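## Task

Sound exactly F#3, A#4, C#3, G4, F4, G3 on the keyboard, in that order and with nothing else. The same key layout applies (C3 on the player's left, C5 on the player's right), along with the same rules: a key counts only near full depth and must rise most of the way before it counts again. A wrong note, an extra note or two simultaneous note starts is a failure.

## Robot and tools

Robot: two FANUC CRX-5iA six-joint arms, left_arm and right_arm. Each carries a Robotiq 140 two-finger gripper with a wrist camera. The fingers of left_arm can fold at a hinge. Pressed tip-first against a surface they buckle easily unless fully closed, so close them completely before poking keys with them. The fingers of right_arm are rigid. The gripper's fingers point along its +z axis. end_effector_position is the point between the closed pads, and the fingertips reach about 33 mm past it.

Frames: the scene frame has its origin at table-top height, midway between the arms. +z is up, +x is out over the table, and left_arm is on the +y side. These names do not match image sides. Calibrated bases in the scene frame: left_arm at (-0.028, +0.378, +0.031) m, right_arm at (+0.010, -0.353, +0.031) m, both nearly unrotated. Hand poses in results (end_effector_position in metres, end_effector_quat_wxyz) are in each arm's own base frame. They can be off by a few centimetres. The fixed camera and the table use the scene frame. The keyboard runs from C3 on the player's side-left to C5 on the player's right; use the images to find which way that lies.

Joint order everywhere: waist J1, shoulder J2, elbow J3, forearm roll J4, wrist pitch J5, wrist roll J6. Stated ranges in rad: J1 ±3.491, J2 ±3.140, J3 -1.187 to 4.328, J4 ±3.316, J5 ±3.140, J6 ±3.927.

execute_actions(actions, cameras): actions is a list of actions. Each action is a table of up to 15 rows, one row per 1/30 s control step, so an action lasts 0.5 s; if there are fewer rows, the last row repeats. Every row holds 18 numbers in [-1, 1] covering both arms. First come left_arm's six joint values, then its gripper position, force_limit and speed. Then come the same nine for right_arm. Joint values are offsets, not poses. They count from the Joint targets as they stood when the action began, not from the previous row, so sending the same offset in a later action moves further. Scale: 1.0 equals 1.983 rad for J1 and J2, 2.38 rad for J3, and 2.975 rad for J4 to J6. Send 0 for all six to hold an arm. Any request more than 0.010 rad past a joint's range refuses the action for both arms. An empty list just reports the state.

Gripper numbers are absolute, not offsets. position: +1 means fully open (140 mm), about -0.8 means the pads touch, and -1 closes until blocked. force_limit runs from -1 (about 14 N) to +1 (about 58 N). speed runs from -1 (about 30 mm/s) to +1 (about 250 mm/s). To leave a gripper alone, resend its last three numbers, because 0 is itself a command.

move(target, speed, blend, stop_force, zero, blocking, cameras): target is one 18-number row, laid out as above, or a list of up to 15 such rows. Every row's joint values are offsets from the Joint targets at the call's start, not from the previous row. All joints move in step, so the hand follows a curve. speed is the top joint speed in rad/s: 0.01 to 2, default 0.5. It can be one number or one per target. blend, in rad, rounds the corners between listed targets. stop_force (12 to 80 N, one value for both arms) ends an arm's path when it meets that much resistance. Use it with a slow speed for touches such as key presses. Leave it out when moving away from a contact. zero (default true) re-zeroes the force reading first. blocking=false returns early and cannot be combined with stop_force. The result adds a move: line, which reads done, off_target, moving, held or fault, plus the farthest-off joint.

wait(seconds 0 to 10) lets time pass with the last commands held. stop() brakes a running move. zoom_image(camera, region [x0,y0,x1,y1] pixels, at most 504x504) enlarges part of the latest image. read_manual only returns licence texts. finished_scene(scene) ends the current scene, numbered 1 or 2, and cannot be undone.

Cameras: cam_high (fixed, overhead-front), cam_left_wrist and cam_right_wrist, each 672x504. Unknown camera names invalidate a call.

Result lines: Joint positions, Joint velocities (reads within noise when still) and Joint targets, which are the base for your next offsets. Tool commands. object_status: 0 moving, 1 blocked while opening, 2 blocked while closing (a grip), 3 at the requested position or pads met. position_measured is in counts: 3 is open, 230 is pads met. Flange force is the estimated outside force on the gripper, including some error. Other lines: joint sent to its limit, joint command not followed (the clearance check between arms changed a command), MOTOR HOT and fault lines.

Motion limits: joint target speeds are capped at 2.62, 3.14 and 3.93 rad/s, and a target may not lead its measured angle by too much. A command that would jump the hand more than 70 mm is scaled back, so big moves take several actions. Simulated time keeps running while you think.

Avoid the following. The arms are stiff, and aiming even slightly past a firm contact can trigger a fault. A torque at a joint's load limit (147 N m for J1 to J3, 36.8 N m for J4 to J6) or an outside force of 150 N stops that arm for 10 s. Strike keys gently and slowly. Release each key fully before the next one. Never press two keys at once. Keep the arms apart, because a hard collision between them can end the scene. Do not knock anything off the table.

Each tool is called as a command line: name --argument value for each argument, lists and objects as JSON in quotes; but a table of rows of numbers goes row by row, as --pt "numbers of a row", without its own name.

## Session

execute_actions --actions '[]'

zoom_image --camera "cam_high" --region '[180, 100, 400, 320]'

Scene clock: 0.00 s.
left_arm: end_effector_position=(+0.5495, -0.2589, +0.2374) position_measured=3 object_status=3 end_effector_quat_wxyz=(+0.019, -0.075, +0.997, +0.003) | right_arm: end_effector_position=(+0.4613, +0.0177, +0.3239) position_measured=3 object_status=3 end_effector_quat_wxyz=(+0.172, +0.554, -0.529, +0.620)
Joint positions: left_arm=[-0.236 0.384 0.456 -0.018 -1.609 -1.185] | right_arm=[0.977 0.069 -0.687 1.138 -1.759 -1.327]
Joint velocities: within noise
Flange force (N): no reading
Joint targets: left_arm=[-0.236 0.384 0.456 -0.018 -1.609 -1.185] | right_arm=[0.977 0.069 -0.687 1.138 -1.759 -1.327]
Tool commands: left_gripper/position=+1.0 left_gripper/force_limit=+1.0 left_gripper/speed=+1.0 right_gripper/position=+1.0 right_gripper/force_limit=+1.0 right_gripper/speed=+1.0
camera_calibration:
cam_left_wrist: T_world_to_cam=[[-0.142546, 0.989787, -0.00173802, 0.346417], [0.918519, 0.132936, 0.372358, -0.555702], [0.368786, 0.0514817, -0.928088, 0.173365], [0, 0, 0, 1]] pos_world=[0.495869, -0.277932, 0.36842]
cam_right_wrist: T_world_to_cam=[[-0.786402, -0.387504, -0.481053, 0.53693], [0.14497, 0.641235, -0.753526, 0.170987], [0.600462, -0.662313, -0.448093, 0.0260279], [0, 0, 0, 1]] pos_world=[0.381826, 0.115658, 0.398798]

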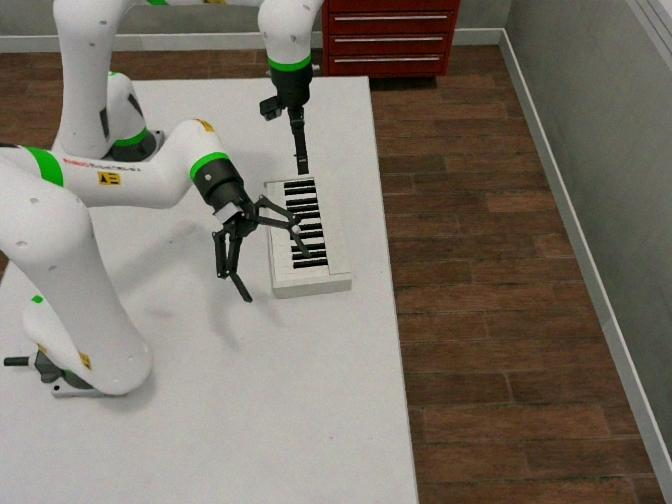

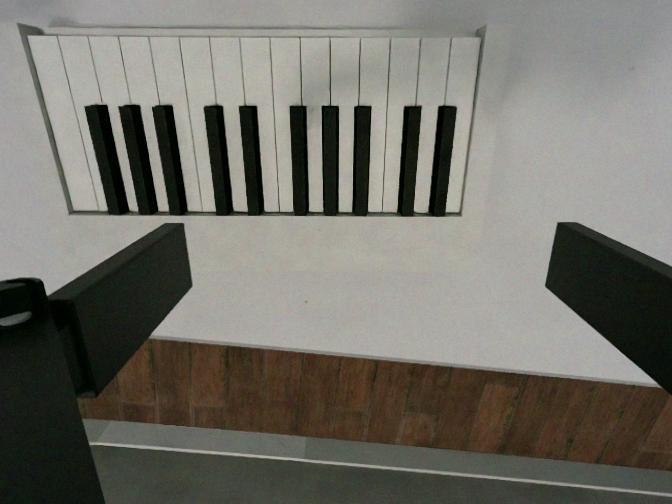

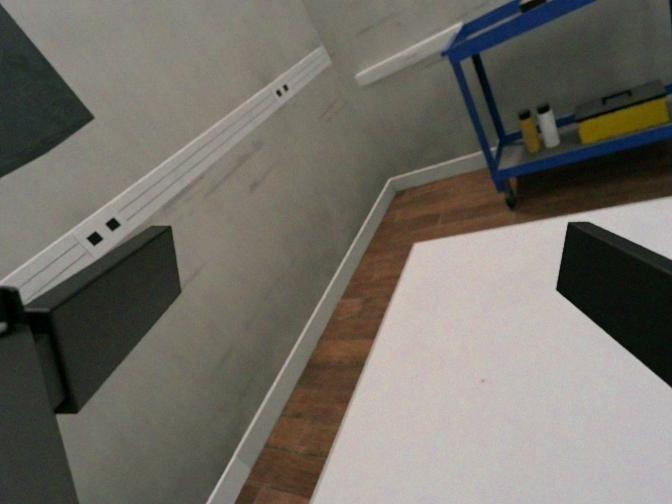

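Scaled by 2.291 from the camera's 672x504 image, which has a finer 960x720 frame.

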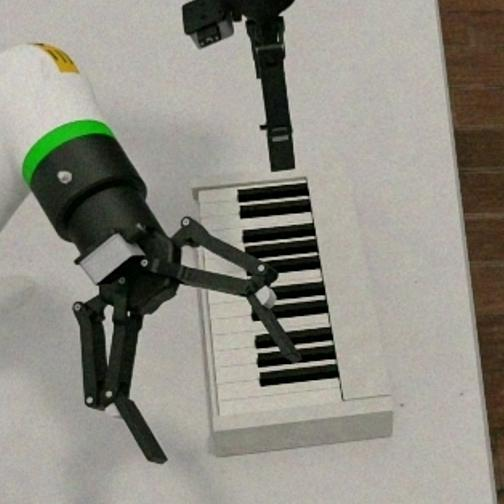

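move --pt "0.5552 -0.05698 -0.28151 -0.0437 -0.17412 -0.06252 1 1 1 0 0 0 0 0 0 -1 -1 -0.5" --pt "0.5552 -0.05698 -0.28151 -0.0437 -0.17412 -0.06252 1 1 1 -0.00857 0.11508 0.41303 -0.38252 0.06366 0.69176 -1 -1 -0.5" --speed '[0.9,1.0]'

zoom_image --camera "cam_right_wrist" --region '[30, 0, 330, 300]'

zoom_image --camera "cam_right_wrist" --region '[330, 0, 630, 300]'

Scene clock: 5.07 s.
left_arm: end_effector_position=(+0.1774, +0.0789, +0.1853) position_measured=3 object_status=3 end_effector_quat_wxyz=(-0.493, -0.441, +0.744, -0.092) | right_arm: end_effector_position=(+0.4219, +0.3761, +0.2203) position_measured=231 object_status=3 end_effector_quat_wxyz=(+0.000, +0.998, +0.060, +0.000)
Joint positions: left_arm=[0.865 0.271 -0.214 -0.148 -2.127 -1.371] | right_arm=[0.96 0.297 0.296 0 -1.57 0.731]
Joint velocities: within noise
Flange force (N): left_arm=[2.9 2.6 5.3] | right_arm=[-0.6 -2.6 -1.5]
Joint targets: left_arm=[0.865 0.271 -0.214 -0.148 -2.127 -1.371] | right_arm=[0.960 0.297 0.296 0.000 -1.570 0.731]
move: done
camera_calibration:
cam_left_wrist: T_world_to_cam=[[-0.750862, 0.594, 0.288739, 0.044148], [0.340372, 0.722675, -0.601571, -0.00297183], [-0.565998, -0.353418, -0.74481, 0.408682], [0, 0, 0, 1]] pos_world=[0.265474, 0.120359, 0.289856]
cam_right_wrist: T_world_to_cam=[[0.103968, -0.994482, -0.0140139, 0.344769], [-0.934856, -0.102524, 0.339901, 0.363171], [-0.339462, -0.0222378, -0.940357, 0.504846], [0, 0, 0, 1]] pos_world=[0.475044, 0.391327, 0.356124]

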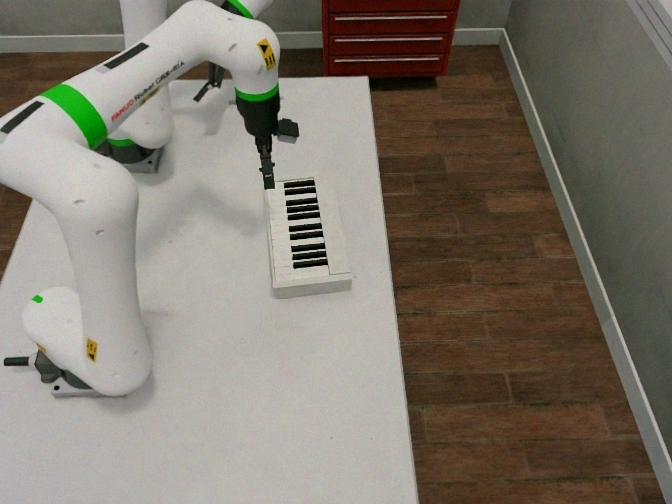

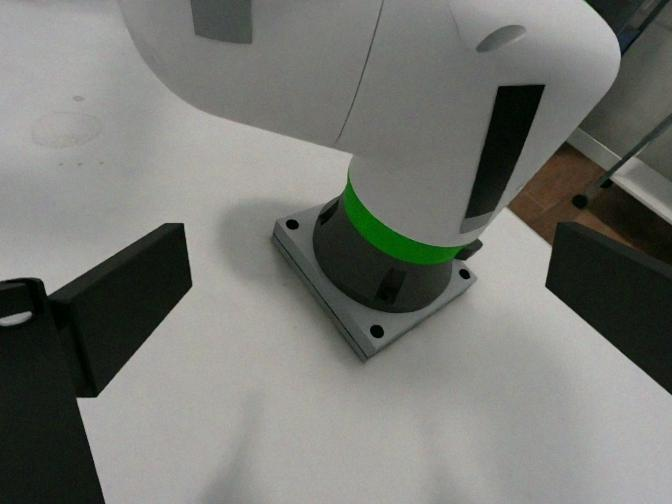

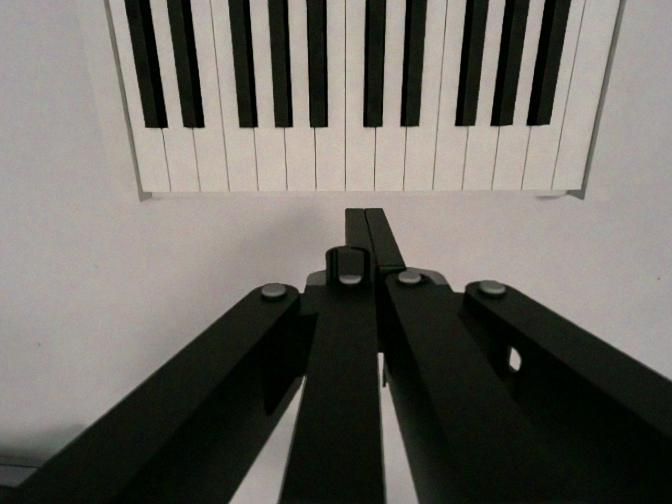

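Scaled by 1.680 from the camera's 672x504 image, which has a finer 960x720 frame.

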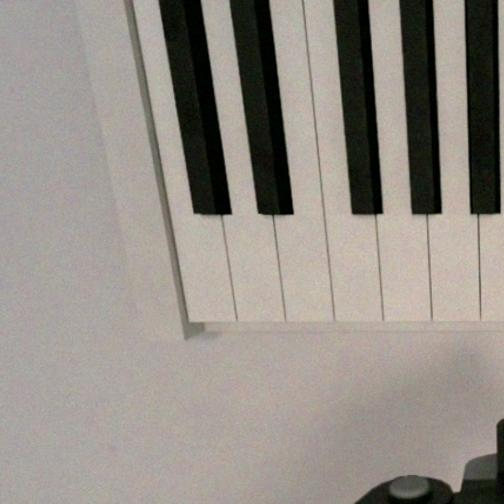

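Scaled by 1.680 from the camera's 672x504 image, which has a finer 960x720 frame.

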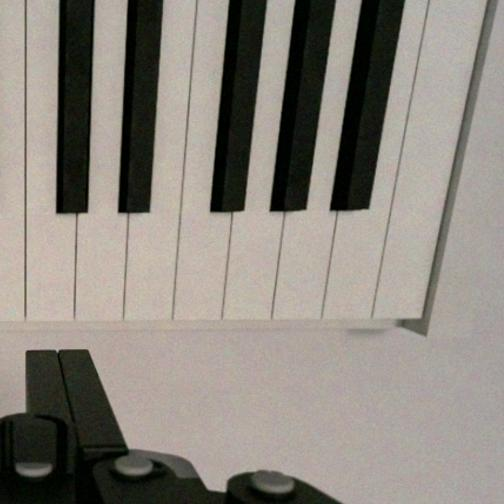

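move --target '[0,0,0,0,0,0,1,1,1,0.01099,0.13671,0.02664,0,0.06988,-0.01002,-1,-1,-0.5]' --speed 0.3 --cameras '["cam_high","cam_right_wrist"]'

zoom_image --camera "cam_right_wrist" --region '[280, 120, 460, 280]'

zoom_image --camera "cam_high" --region '[240, 140, 360, 260]'

Scene clock: 7.13 s.
left_arm: end_effector_position=(+0.1774, +0.0789, +0.1853) position_measured=3 object_status=3 end_effector_quat_wxyz=(-0.493, -0.441, +0.744, -0.092) | right_arm: end_effector_position=(+0.4643, +0.4612, +0.0852) position_measured=231 object_status=3 end_effector_quat_wxyz=(+0.000, +0.998, +0.056, +0.000)
Joint positions: left_arm=[0.865 0.271 -0.214 -0.148 -2.127 -1.371] | right_arm=[0.982 0.568 0.36 0 -1.362 0.701]
Joint velocities: within noise
Flange force (N): left_arm=[3.1 2.4 4.1] | right_arm=[-0.8 -1.9 -1.3]
Joint targets: left_arm=[0.865 0.271 -0.214 -0.148 -2.127 -1.371] | right_arm=[0.982 0.568 0.360 0.000 -1.362 0.701]
move: done
camera_calibration:
cam_right_wrist: T_world_to_cam=[[0.0959658, -0.995282, -0.014292, 0.427219], [-0.935671, -0.0950978, 0.339818, 0.454437], [-0.339574, -0.0192383, -0.940383, 0.392826], [0, 0, 0, 1]] pos_world=[0.517598, 0.475977, 0.221087]
Images, in order (width x height): cam_high 672x504, cam_right_wrist 672x504.

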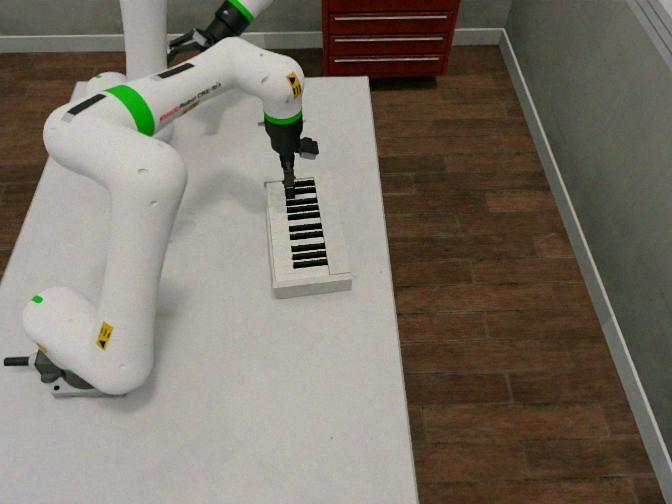

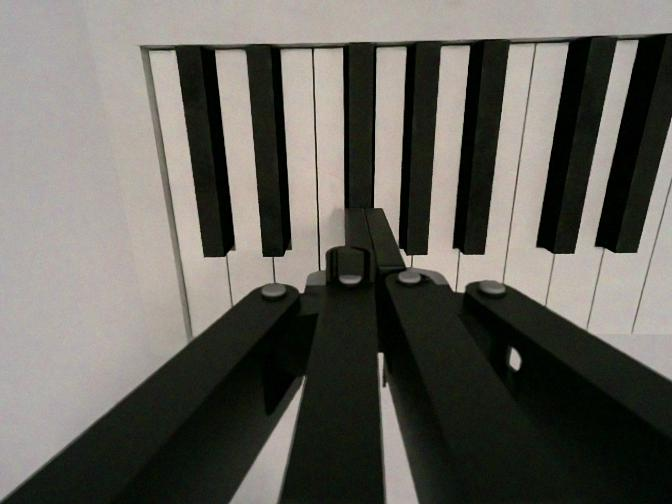

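Scaled by 2.800 from the camera's 672x504 image, which has a finer 960x720 frame.

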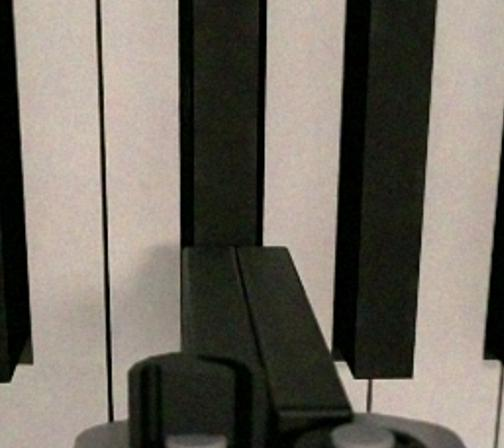

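Scaled by 4.200 from the camera's 672x504 image, which has a finer 960x720 frame.

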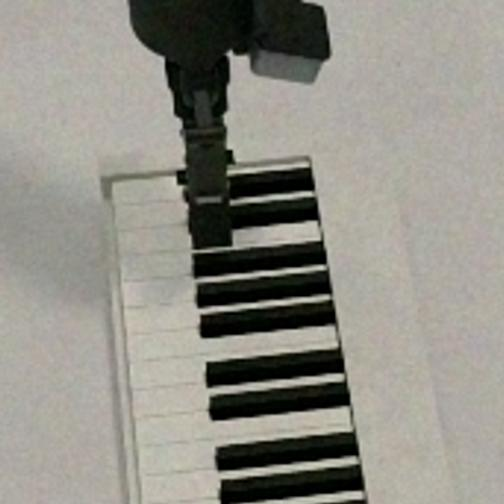

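move --pt "0 0 0 0 0 0 1 1 1 -0.00262 0.00862 0.00067 0 0.00494 0.00182 -1 -1 -0.5" --pt "0 0 0 0 0 0 1 1 1 -0.00262 0.01841 -0.01693 0 0.02555 0.00182 -1 -1 -0.5" --speed '[0.05,0.035]' --stop_force 12 --cameras '["cam_high","cam_right_wrist"]'

zoom_image --camera "cam_right_wrist" --region '[280, 120, 460, 280]'

zoom_image --camera "cam_high" --region '[240, 140, 360, 260]'

Scene clock: 9.17 s.
left_arm: end_effector_position=(+0.1774, +0.0789, +0.1853) position_measured=3 object_status=3 end_effector_quat_wxyz=(-0.493, -0.441, +0.744, -0.092) | right_arm: end_effector_position=(+0.4692, +0.4624, +0.0622) position_measured=231 object_status=3 end_effector_quat_wxyz=(+0.000, +0.998, +0.056, +0.000)
Joint positions: left_arm=[0.865 0.271 -0.214 -0.148 -2.127 -1.371] | right_arm=[0.977 0.593 0.343 0 -1.321 0.706]
Joint velocities: within noise
Flange force (N): left_arm=[3.1 2.7 4.6] | right_arm=[-7.1 -0.9 -23.5]
Joint targets: left_arm=[0.865 0.271 -0.214 -0.148 -2.127 -1.371] | right_arm=[0.977 0.593 0.343 0.000 -1.321 0.706]
move: contact (right_arm); path passed 1 of 2 targets; right_arm: the wrist pitch is farthest, 0.035 rad from its target
camera_calibration:
cam_right_wrist: T_world_to_cam=[[0.0961996, -0.995268, -0.0137118, 0.427466], [-0.935546, -0.0951135, 0.340156, 0.466859], [-0.339851, -0.0198948, -0.940269, 0.373263], [0, 0, 0, 1]] pos_world=[0.5225, 0.477273, 0.198024]
Images, in order (width x height): cam_high 672x504, cam_right_wrist 672x504.

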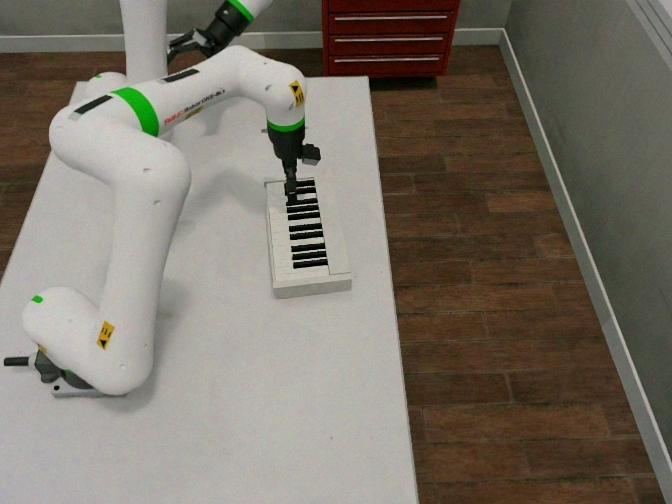

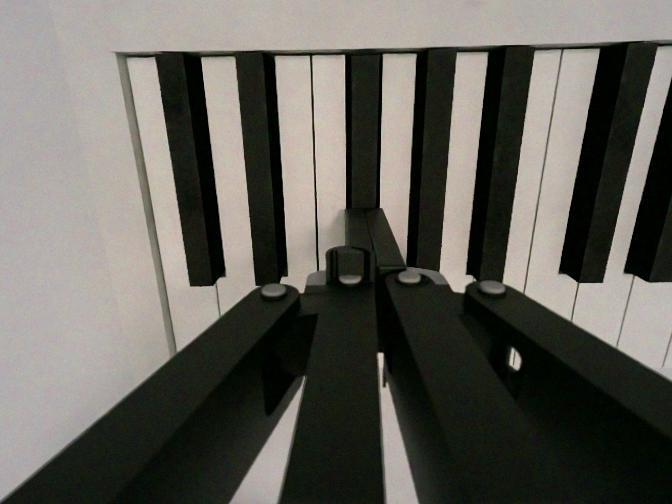

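Scaled by 2.800 from the camera's 672x504 image, which has a finer 960x720 frame.

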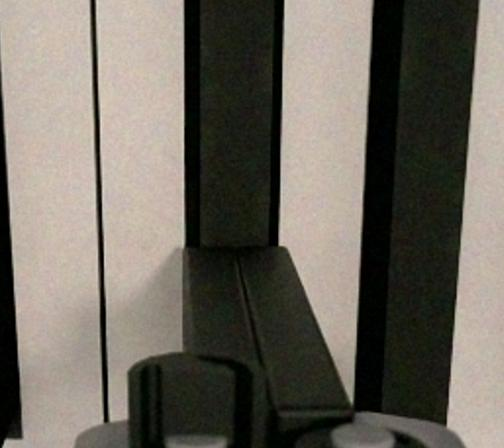

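Scaled by 4.200 from the camera's 672x504 image, which has a finer 960x720 frame.

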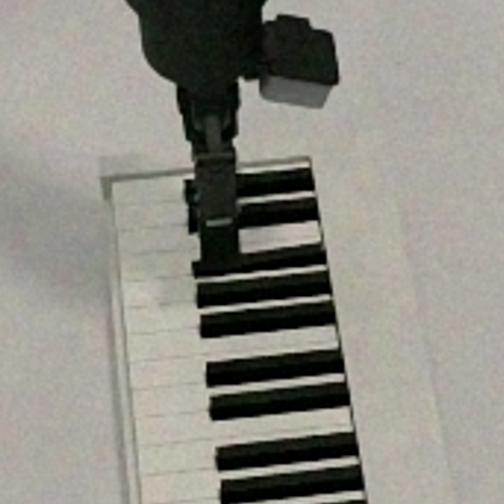

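move --pt "0 0 0 0 0 0 1 1 1 0 -0.00857 0.01597 0 -0.01842 0 -1 -1 -0.5" --pt "0 0 0 0 0 0 1 1 1 -0.14014 -0.14216 -0.14126 0 0.01832 0.09341 -1 -1 -0.5" --speed '[0.1,0.35]' --cameras '["cam_high","cam_right_wrist"]'

zoom_image --camera "cam_right_wrist" --region '[280, 120, 460, 280]'

Scene clock: 11.80 s.
left_arm: end_effector_position=(+0.1774, +0.0789, +0.1853) position_measured=3 object_status=3 end_effector_quat_wxyz=(-0.493, -0.441, +0.744, -0.092) | right_arm: end_effector_position=(+0.4939, +0.2453, +0.0901) position_measured=231 object_status=3 end_effector_quat_wxyz=(+0.000, +0.998, +0.056, +0.000)
Joint positions: left_arm=[0.865 0.271 -0.214 -0.148 -2.127 -1.371] | right_arm=[0.699 0.311 0.007 0 -1.267 0.984]
Joint velocities: within noise
Flange force (N): left_arm=[2.8 2.2 3.9] | right_arm=[1.6 -2.9 -1.5]
Joint targets: left_arm=[0.865 0.271 -0.214 -0.148 -2.127 -1.371] | right_arm=[0.699 0.311 0.007 0.000 -1.267 0.984]
move: done
camera_calibration:
cam_right_wrist: T_world_to_cam=[[0.0961714, -0.995268, -0.0138785, 0.209371], [-0.935617, -0.0951478, 0.339951, 0.459886], [-0.339663, -0.0197087, -0.940341, 0.403441], [0, 0, 0, 1]] pos_world=[0.547176, 0.260089, 0.225939]
Images, in order (width x height): cam_high 672x504, cam_right_wrist 672x504.

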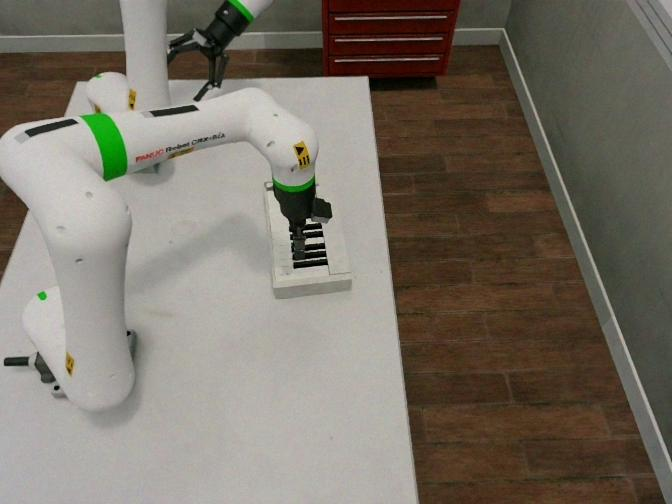

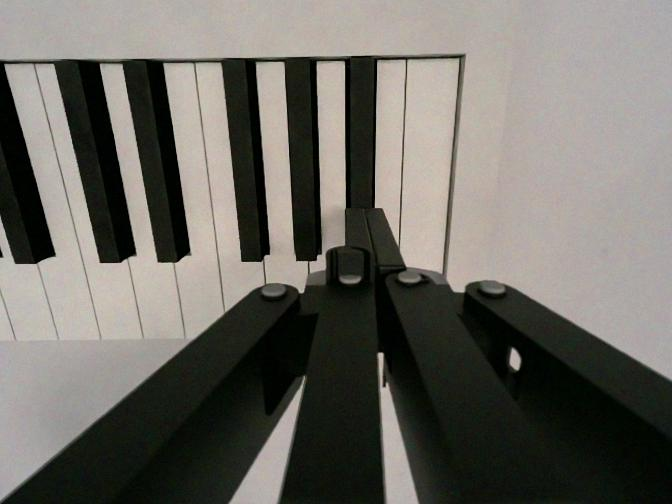

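Scaled by 2.800 from the camera's 672x504 image, which has a finer 960x720 frame.

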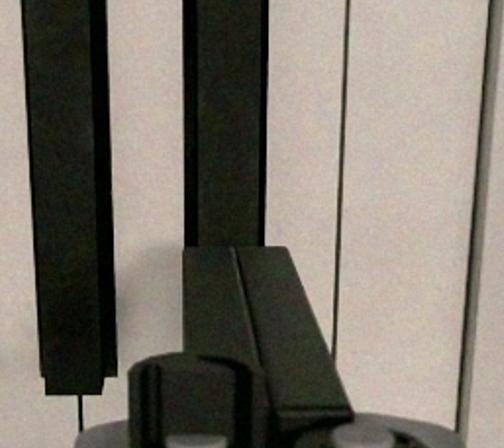

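move --pt "0 0 0 0 0 0 1 1 1 0 0.00585 -0.0092 0 0.01133 0 -1 -1 -0.5" --pt "0 0 0 0 0 0 1 1 1 0 0.01921 -0.02576 0 0.03348 0 -1 -1 -0.5" --speed '[0.06,0.035]' --stop_force 12 --cameras '["cam_high","cam_right_wrist"]'

zoom_image --camera "cam_right_wrist" --region '[280, 120, 460, 280]'

Scene clock: 14.17 s.
left_arm: end_effector_position=(+0.1774, +0.0789, +0.1853) position_measured=3 object_status=3 end_effector_quat_wxyz=(-0.493, -0.441, +0.744, -0.092) | right_arm: end_effector_position=(+0.4941, +0.2454, +0.0618) position_measured=231 object_status=3 end_effector_quat_wxyz=(+0.000, +0.998, +0.056, +0.000)
Joint positions: left_arm=[0.865 0.271 -0.214 -0.148 -2.127 -1.371] | right_arm=[0.699 0.334 -0.032 0 -1.204 0.984]
Joint velocities: within noise
Flange force (N): left_arm=[3.1 1.5 3.3] | right_arm=[-7.4 -1.1 -24.3]
Joint targets: left_arm=[0.865 0.271 -0.214 -0.148 -2.127 -1.371] | right_arm=[0.699 0.334 -0.032 0.000 -1.204 0.984]
move: contact (right_arm); path passed 1 of 2 targets; right_arm: the wrist pitch is farthest, 0.037 rad from its target
camera_calibration:
cam_right_wrist: T_world_to_cam=[[0.0961312, -0.995269, -0.0140911, 0.209152], [-0.935722, -0.0951885, 0.339652, 0.469801], [-0.339387, -0.0194659, -0.940446, 0.376787], [0, 0, 0, 1]] pos_world=[0.547374, 0.260217, 0.197726]
Images, in order (width x height): cam_high 672x504, cam_right_wrist 672x504.

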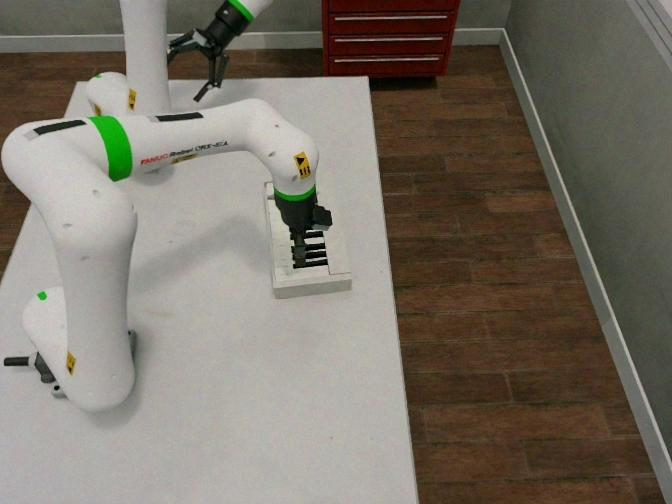

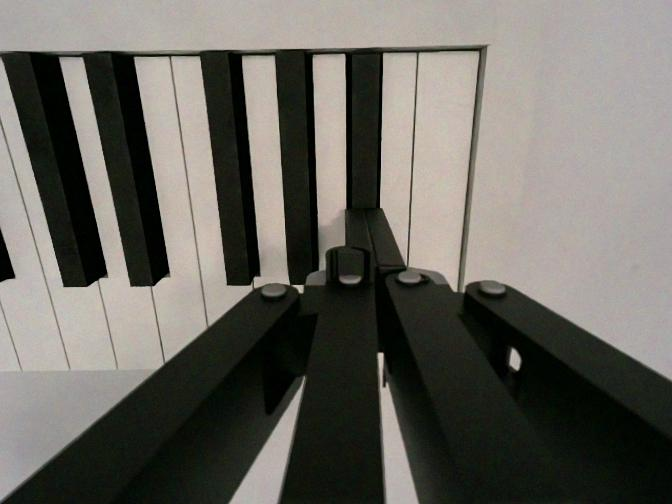

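Scaled by 2.800 from the camera's 672x504 image, which has a finer 960x720 frame.

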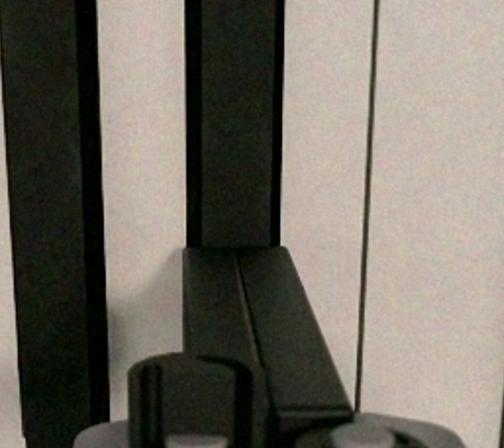

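move --pt "0 0 0 0 0 0 1 1 1 0 -0.0116 0.01639 0 -0.02118 0 -1 -1 -0.5" --pt "0 0 0 0 0 0 1 1 1 0.17342 0.18704 0.25992 0 -0.08353 -0.1156 -1 -1 -0.5" --speed '[0.1,0.45]' --cameras '["cam_high","cam_right_wrist"]'

zoom_image --camera "cam_right_wrist" --region '[280, 120, 460, 280]'

Scene clock: 16.93 s.
left_arm: end_effector_position=(+0.1774, +0.0789, +0.1853) position_measured=3 object_status=3 end_effector_quat_wxyz=(-0.493, -0.441, +0.744, -0.092) | right_arm: end_effector_position=(+0.4613, +0.5328, +0.0899) position_measured=231 object_status=3 end_effector_quat_wxyz=(+0.000, +0.998, +0.056, +0.000)
Joint positions: left_arm=[0.865 0.271 -0.214 -0.148 -2.127 -1.371] | right_arm=[1.043 0.705 0.587 0 -1.453 0.64]
Joint velocities: within noise
Flange force (N): left_arm=[2.8 1.8 4.1] | right_arm=[0.9 -3.7 -1.4]
Joint targets: left_arm=[0.865 0.271 -0.214 -0.148 -2.127 -1.371] | right_arm=[1.043 0.705 0.587 0.000 -1.453 0.640]
move: done
camera_calibration:
cam_right_wrist: T_world_to_cam=[[0.096171, -0.995273, -0.013488, 0.498605], [-0.9355, -0.0950072, 0.340313, 0.456636], [-0.339986, -0.0201102, -0.940216, 0.398195], [0, 0, 0, 1]] pos_world=[0.514612, 0.547639, 0.225715]
Images, in order (width x height): cam_high 672x504, cam_right_wrist 672x504.

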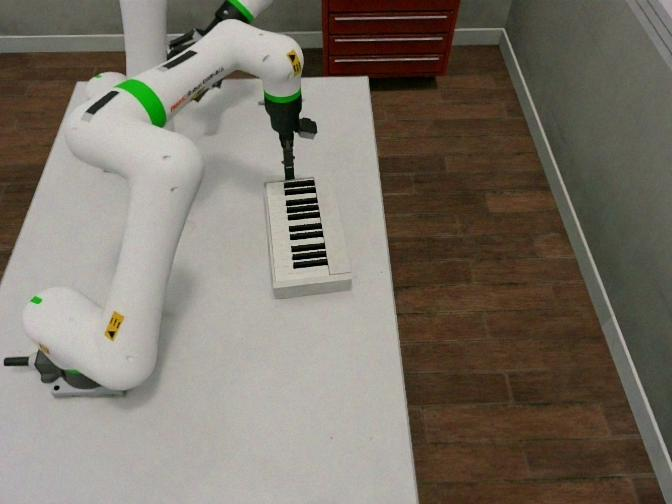

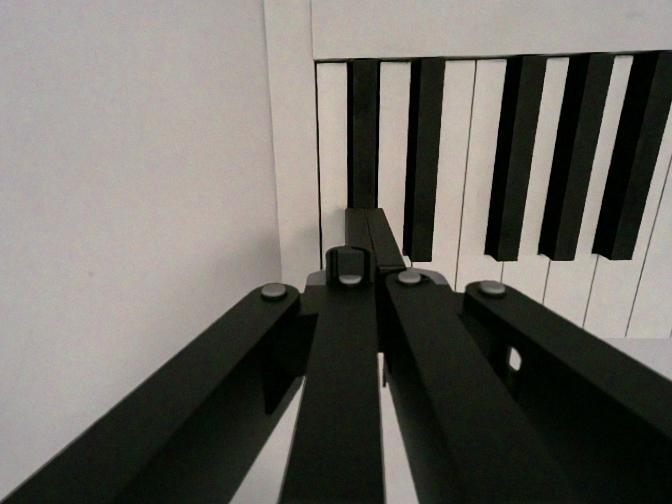

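Scaled by 2.800 from the camera's 672x504 image, which has a finer 960x720 frame.

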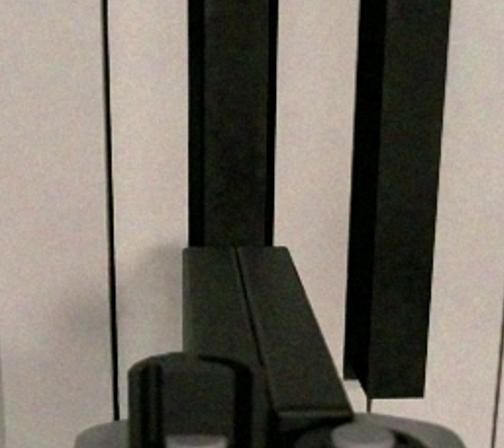

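move --pt "0 0 0 0 0 0 1 1 1 -0.0007 0.00292 -0.01097 0 0.01079 0.00047 -1 -1 -0.5" --pt "0 0 0 0 0 0 1 1 1 -0.0007 0.01059 -0.03029 0 0.03136 0.00047 -1 -1 -0.5" --speed '[0.06,0.035]' --stop_force 12 --cameras '["cam_right_wrist"]'

zoom_image --camera "cam_right_wrist" --region '[280, 120, 460, 280]'

Scene clock: 19.23 s.
left_arm: end_effector_position=(+0.1774, +0.0789, +0.1853) position_measured=3 object_status=3 end_effector_quat_wxyz=(-0.493, -0.441, +0.744, -0.092) | right_arm: end_effector_position=(+0.4621, +0.5324, +0.0622) position_measured=231 object_status=3 end_effector_quat_wxyz=(+0.000, +0.998, +0.056, +0.000)
Joint positions: left_arm=[0.865 0.271 -0.214 -0.148 -2.127 -1.371] | right_arm=[1.041 0.717 0.541 0 -1.395 0.642]
Joint velocities: within noise
Flange force (N): left_arm=[3.2 1.8 4.9] | right_arm=[-6.8 -0.5 -24.3]
Joint targets: left_arm=[0.865 0.271 -0.214 -0.148 -2.127 -1.371] | right_arm=[1.041 0.717 0.541 0.000 -1.395 0.642]
move: contact (right_arm); path passed 1 of 2 targets; right_arm: the wrist pitch is farthest, 0.035 rad from its target
camera_calibration:
cam_right_wrist: T_world_to_cam=[[0.0962151, -0.995264, -0.0138497, 0.497775], [-0.935574, -0.0951768, 0.340064, 0.466943], [-0.339771, -0.0197618, -0.9403, 0.372211], [0, 0, 0, 1]] pos_world=[0.515432, 0.547215, 0.198094]
Images, in order (width x height): cam_right_wrist 672x504.

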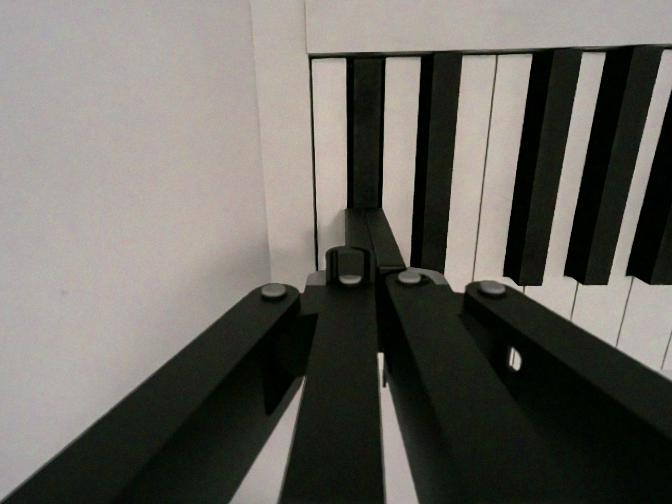

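Scaled by 2.800 from the camera's 672x504 image, which has a finer 960x720 frame.

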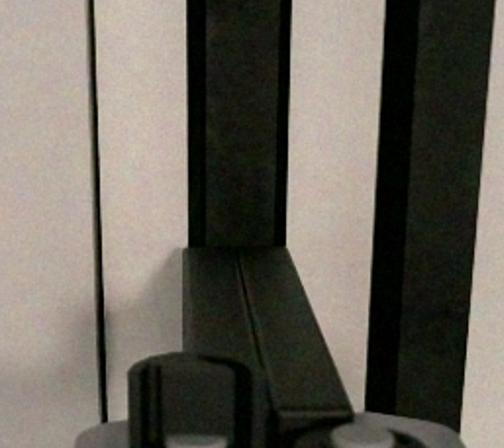

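move --pt "0 0 0 0 0 0 1 1 1 0 -0.00605 0.01933 0 -0.0195 0 -1 -1 -0.5" --pt "0 0 0 0 0 0 1 1 1 -0.11639 -0.23626 -0.25803 0 0.04901 0.07758 -1 -1 -0.5" --speed '[0.1,0.45]' --cameras '["cam_high","cam_right_wrist"]'

zoom_image --camera "cam_right_wrist" --region '[280, 120, 460, 280]'

Scene clock: 22.10 s.
left_arm: end_effector_position=(+0.1774, +0.0789, +0.1853) position_measured=3 object_status=3 end_effector_quat_wxyz=(-0.493, -0.441, +0.744, -0.092) | right_arm: end_effector_position=(+0.4449, +0.2793, +0.0900) position_measured=231 object_status=3 end_effector_quat_wxyz=(+0.000, +0.998, +0.056, +0.000)
Joint positions: left_arm=[0.865 0.271 -0.214 -0.148 -2.127 -1.371] | right_arm=[0.81 0.249 -0.073 0 -1.249 0.873]
Joint velocities: within noise
Flange force (N): left_arm=[2.7 2.1 3.6] | right_arm=[-1.0 -2.3 -0.1]
Joint targets: left_arm=[0.865 0.271 -0.214 -0.148 -2.127 -1.371] | right_arm=[0.810 0.249 -0.073 0.000 -1.249 0.873]
move: done
camera_calibration:
cam_right_wrist: T_world_to_cam=[[0.0961675, -0.995267, -0.0140061, 0.247972], [-0.935653, -0.0951898, 0.339842, 0.417385], [-0.339566, -0.0195769, -0.940378, 0.387371], [0, 0, 0, 1]] pos_world=[0.498219, 0.294112, 0.225904]
Images, in order (width x height): cam_high 672x504, cam_right_wrist 672x504.

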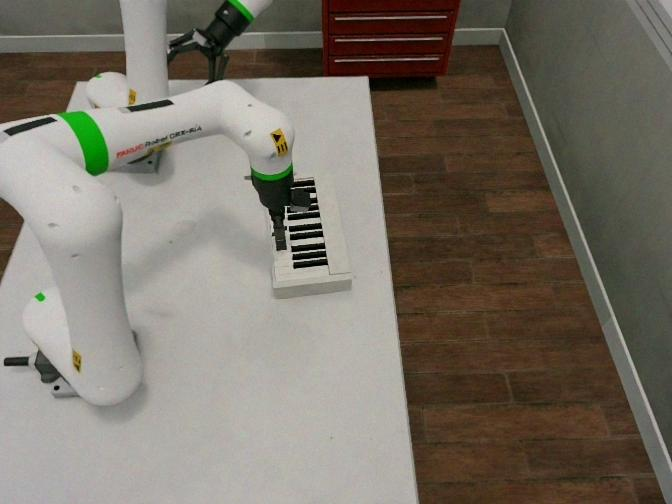

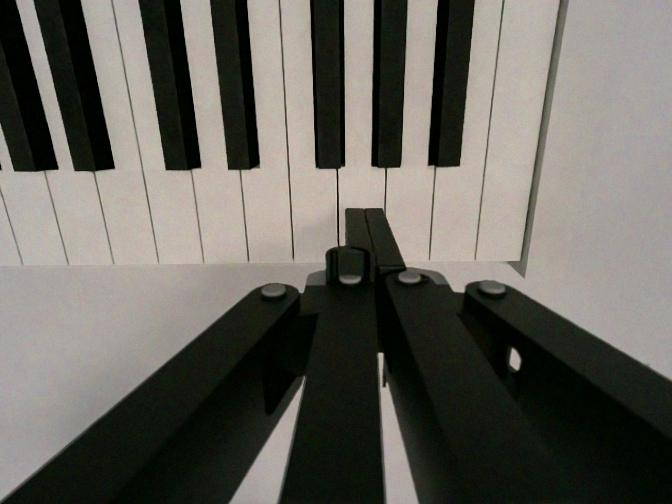

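Scaled by 2.800 from the camera's 672x504 image, which has a finer 960x720 frame.

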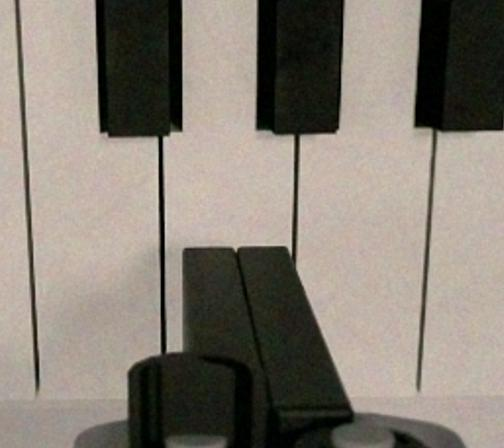

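move --pt "0 0 0 0 0 0 1 1 1 0 0.0062 -0.00908 0 0.01139 0 -1 -1 -0.5" --pt "0 0 0 0 0 0 1 1 1 0 0.02027 -0.02576 0 0.03412 0 -1 -1 -0.5" --speed '[0.06,0.035]' --stop_force 12 --cameras '["cam_right_wrist"]'

zoom_image --camera "cam_right_wrist" --region '[280, 120, 460, 280]'

Scene clock: 25.33 s.
left_arm: end_effector_position=(+0.1774, +0.0789, +0.1853) position_measured=3 object_status=3 end_effector_quat_wxyz=(-0.493, -0.441, +0.744, -0.092) | right_arm: end_effector_position=(+0.4450, +0.2794, +0.0466) position_measured=231 object_status=3 end_effector_quat_wxyz=(+0.000, +0.998, +0.056, +0.000)
Joint positions: left_arm=[0.865 0.271 -0.214 -0.148 -2.127 -1.371] | right_arm=[0.81 0.287 -0.132 0 -1.151 0.873]
Joint velocities: within noise
Flange force (N): left_arm=[2.7 2.6 4.2] | right_arm=[-7.0 -2.0 -24.5]
Joint targets: left_arm=[0.865 0.271 -0.214 -0.148 -2.127 -1.371] | right_arm=[0.810 0.287 -0.132 0.000 -1.151 0.873]
move: contact (right_arm); path passed 1 of 2 targets
camera_calibration:
cam_right_wrist: T_world_to_cam=[[0.0961285, -0.995269, -0.0141382, 0.247438], [-0.935708, -0.0952012, 0.339687, 0.432244], [-0.339425, -0.0194244, -0.940432, 0.3465], [0, 0, 0, 1]] pos_world=[0.498279, 0.294148, 0.182531]
Images, in order (width x height): cam_right_wrist 672x504.

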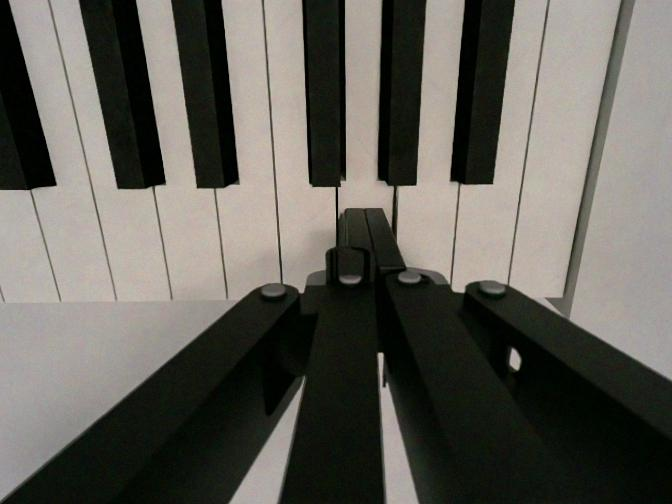

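Scaled by 2.800 from the camera's 672x504 image, which has a finer 960x720 frame.

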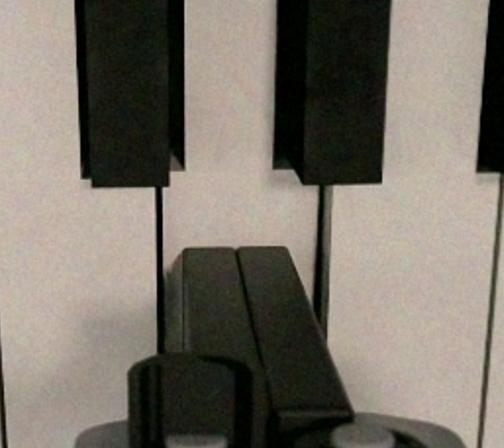

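move --pt "0 0 0 0 0 0 1 1 1 0 -0.01941 0.02475 0 -0.03301 0 -1 -1 -0.5" --pt "0 0 0 0 0 0 1 1 1 0.01765 -0.0062 0.03861 0 -0.03529 -0.01176 -1 -1 -0.5" --speed '[0.12,0.1]' --cameras '["cam_right_wrist"]'

zoom_image --camera "cam_right_wrist" --region '[280, 120, 460, 280]'

Scene clock: 27.10 s.
left_arm: end_effector_position=(+0.1774, +0.0789, +0.1853) position_measured=3 object_status=3 end_effector_quat_wxyz=(-0.493, -0.441, +0.744, -0.092) | right_arm: end_effector_position=(+0.4422, +0.3029, +0.0899) position_measured=231 object_status=3 end_effector_quat_wxyz=(+0.000, +0.998, +0.056, +0.000)
Joint positions: left_arm=[0.865 0.271 -0.214 -0.148 -2.127 -1.371] | right_arm=[0.845 0.275 -0.04 0 -1.256 0.838]
Joint velocities: within noise
Flange force (N): left_arm=[3.2 2.6 4.1] | right_arm=[-0.9 -2.6 -1.3]
Joint targets: left_arm=[0.865 0.271 -0.214 -0.148 -2.127 -1.371] | right_arm=[0.845 0.275 -0.040 0.000 -1.256 0.838]
move: done
camera_calibration:
cam_right_wrist: T_world_to_cam=[[0.0961426, -0.995275, -0.0135916, 0.271709], [-0.935511, -0.0950164, 0.340282, 0.417002], [-0.339965, -0.0200004, -0.940225, 0.38704], [0, 0, 0, 1]] pos_world=[0.495567, 0.317788, 0.2257]
Images, in order (width x height): cam_right_wrist 672x504.

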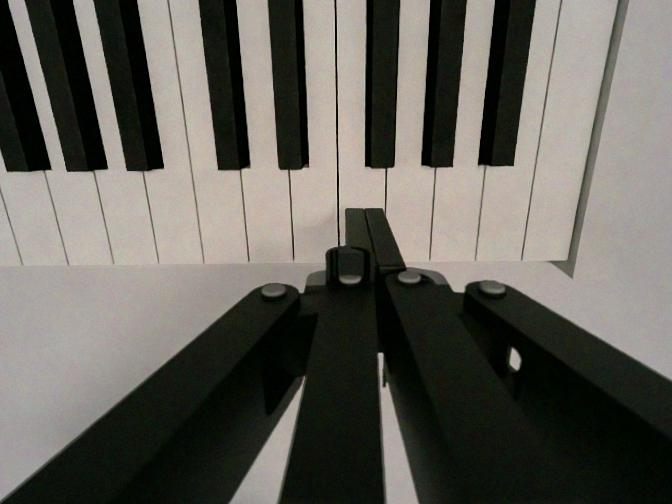

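Scaled by 2.800 from the camera's 672x504 image, which has a finer 960x720 frame.

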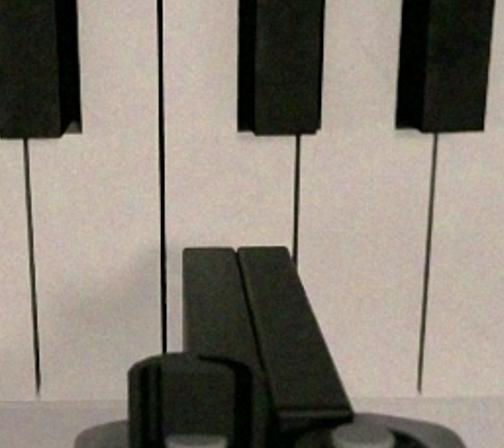

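move --target '[0,0,0,0,0,0,1,1,1,0,0.01987,-0.02563,0,0.03375,0,-1,-1,-0.5]' --speed 0.04 --stop_force 12 --cameras '["cam_right_wrist"]'

zoom_image --camera "cam_right_wrist" --region '[280, 120, 460, 280]'

Scene clock: 30.33 s.
left_arm: end_effector_position=(+0.1774, +0.0789, +0.1853) position_measured=3 object_status=3 end_effector_quat_wxyz=(-0.493, -0.441, +0.744, -0.092) | right_arm: end_effector_position=(+0.4424, +0.3031, +0.0467) position_measured=231 object_status=3 end_effector_quat_wxyz=(+0.000, +0.998, +0.056, +0.000)
Joint positions: left_arm=[0.865 0.271 -0.214 -0.148 -2.127 -1.371] | right_arm=[0.845 0.313 -0.099 0 -1.16 0.838]
Joint velocities: within noise
Flange force (N): left_arm=[3.0 3.0 4.9] | right_arm=[-5.8 -1.7 -23.9]
Joint targets: left_arm=[0.865 0.271 -0.214 -0.148 -2.127 -1.371] | right_arm=[0.845 0.313 -0.099 0.000 -1.160 0.838]
move: contact (right_arm)
camera_calibration:
cam_right_wrist: T_world_to_cam=[[0.0961471, -0.995272, -0.0137382, 0.271281], [-0.935563, -0.0950738, 0.340122, 0.431852], [-0.339821, -0.0198489, -0.940281, 0.346409], [0, 0, 0, 1]] pos_world=[0.495659, 0.317933, 0.182566]
Images, in order (width x height): cam_right_wrist 672x504.

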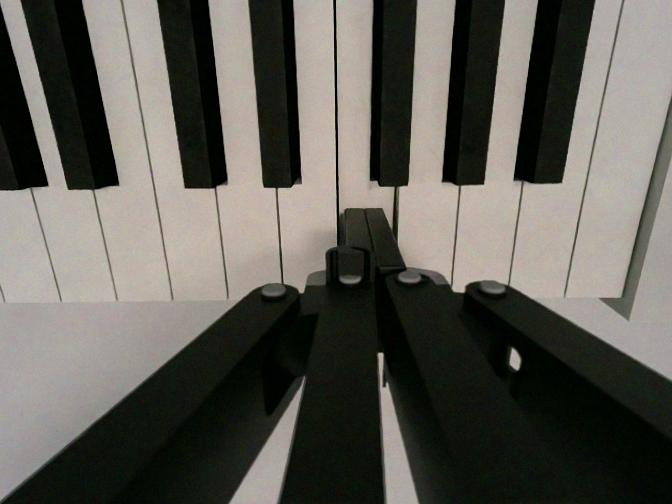

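Scaled by 2.800 from the camera's 672x504 image, which has a finer 960x720 frame.

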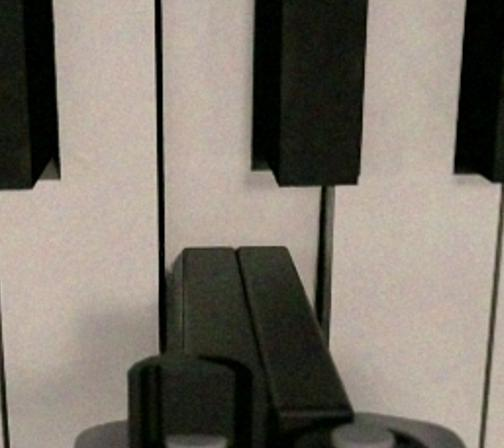

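move --pt "0 0 0 0 0 0 1 1 1 0 -0.01931 0.02475 0 -0.03227 0 -1 -1 -0.5" --pt "0 0 0 0 0 0 1 1 1 0.08689 0.07705 0.13382 0 -0.05529 -0.05792 -1 -1 -0.5" --speed '[0.12,0.3]' --cameras '["cam_right_wrist"]'

zoom_image --camera "cam_right_wrist" --region '[280, 120, 460, 280]'

Scene clock: 32.70 s.
left_arm: end_effector_position=(+0.1774, +0.0789, +0.1853) position_measured=3 object_status=3 end_effector_quat_wxyz=(-0.493, -0.441, +0.744, -0.092) | right_arm: end_effector_position=(+0.4265, +0.4436, +0.0903) position_measured=231 object_status=3 end_effector_quat_wxyz=(-0.001, +0.998, +0.056, +0.000)
Joint positions: left_arm=[0.865 0.271 -0.214 -0.148 -2.127 -1.371] | right_arm=[1.018 0.465 0.22 0 -1.324 0.665]
Joint velocities: within noise
Flange force (N): left_arm=[2.9 2.4 3.9] | right_arm=[-1.2 -2.4 -0.8]
Joint targets: left_arm=[0.865 0.271 -0.214 -0.148 -2.127 -1.371] | right_arm=[1.018 0.465 0.220 0.000 -1.324 0.665]
move: done
camera_calibration:
cam_right_wrist: T_world_to_cam=[[0.0961799, -0.995256, -0.0146408, 0.413303], [-0.935758, -0.0954241, 0.339487, 0.415865], [-0.339274, -0.0189515, -0.940497, 0.384237], [0, 0, 0, 1]] pos_world=[0.479759, 0.458308, 0.226244]
Images, in order (width x height): cam_right_wrist 672x504.

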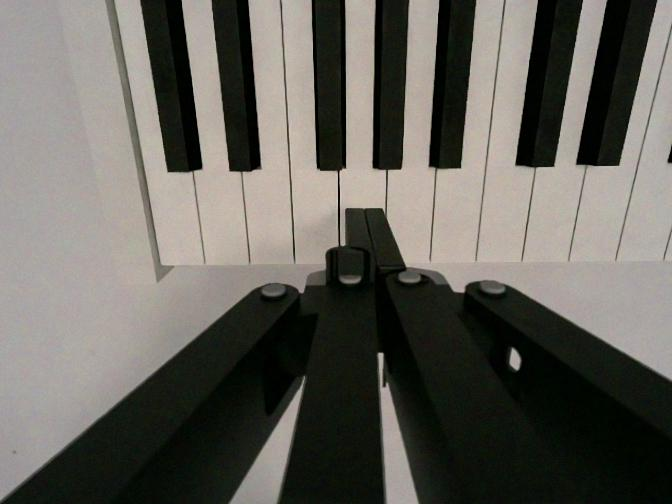

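Scaled by 2.800 from the camera's 672x504 image, which has a finer 960x720 frame.

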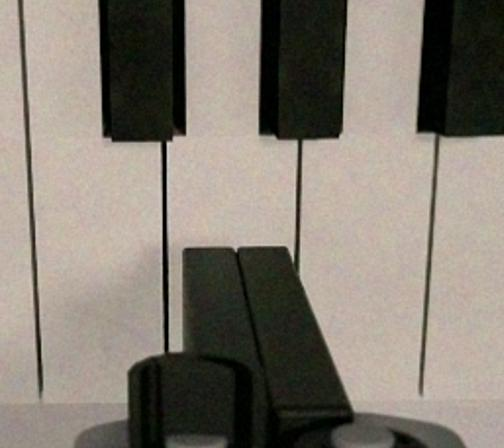

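move --target '[0,0,0,0,0,0,1,1,1,-0.00035,0.01664,-0.02613,0,0.0317,0.0002,-1,-1,-0.5]' --speed 0.04 --stop_force 12 --cameras '["cam_right_wrist"]'

Scene clock: 35.67 s.
left_arm: end_effector_position=(+0.1774, +0.0789, +0.1853) position_measured=3 object_status=3 end_effector_quat_wxyz=(-0.493, -0.441, +0.744, -0.092) | right_arm: end_effector_position=(+0.4268, +0.4433, +0.0470) position_measured=231 object_status=3 end_effector_quat_wxyz=(+0.000, +0.998, +0.056, +0.000)
Joint positions: left_arm=[0.865 0.271 -0.214 -0.148 -2.127 -1.371] | right_arm=[1.017 0.497 0.16 0 -1.234 0.666]
Joint velocities: within noise
Flange force (N): left_arm=[2.5 2.4 4.8] | right_arm=[-5.6 -2.1 -22.9]
Joint targets: left_arm=[0.865 0.271 -0.214 -0.148 -2.127 -1.371] | right_arm=[1.017 0.497 0.161 0.000 -1.234 0.666]
move: contact (right_arm)
camera_calibration:
cam_right_wrist: T_world_to_cam=[[0.0960951, -0.995271, -0.0141766, 0.412405], [-0.935664, -0.0951802, 0.339814, 0.430668], [-0.339556, -0.0193899, -0.940386, 0.343836], [0, 0, 0, 1]] pos_world=[0.480083, 0.458113, 0.182838]
Images, in order (width x height): cam_right_wrist 672x504.

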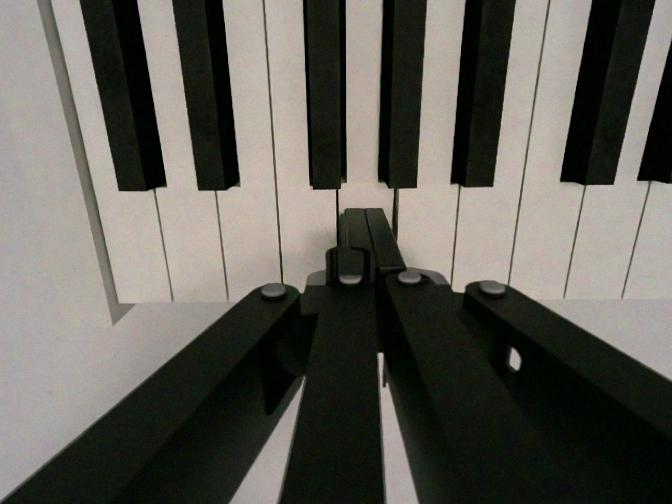

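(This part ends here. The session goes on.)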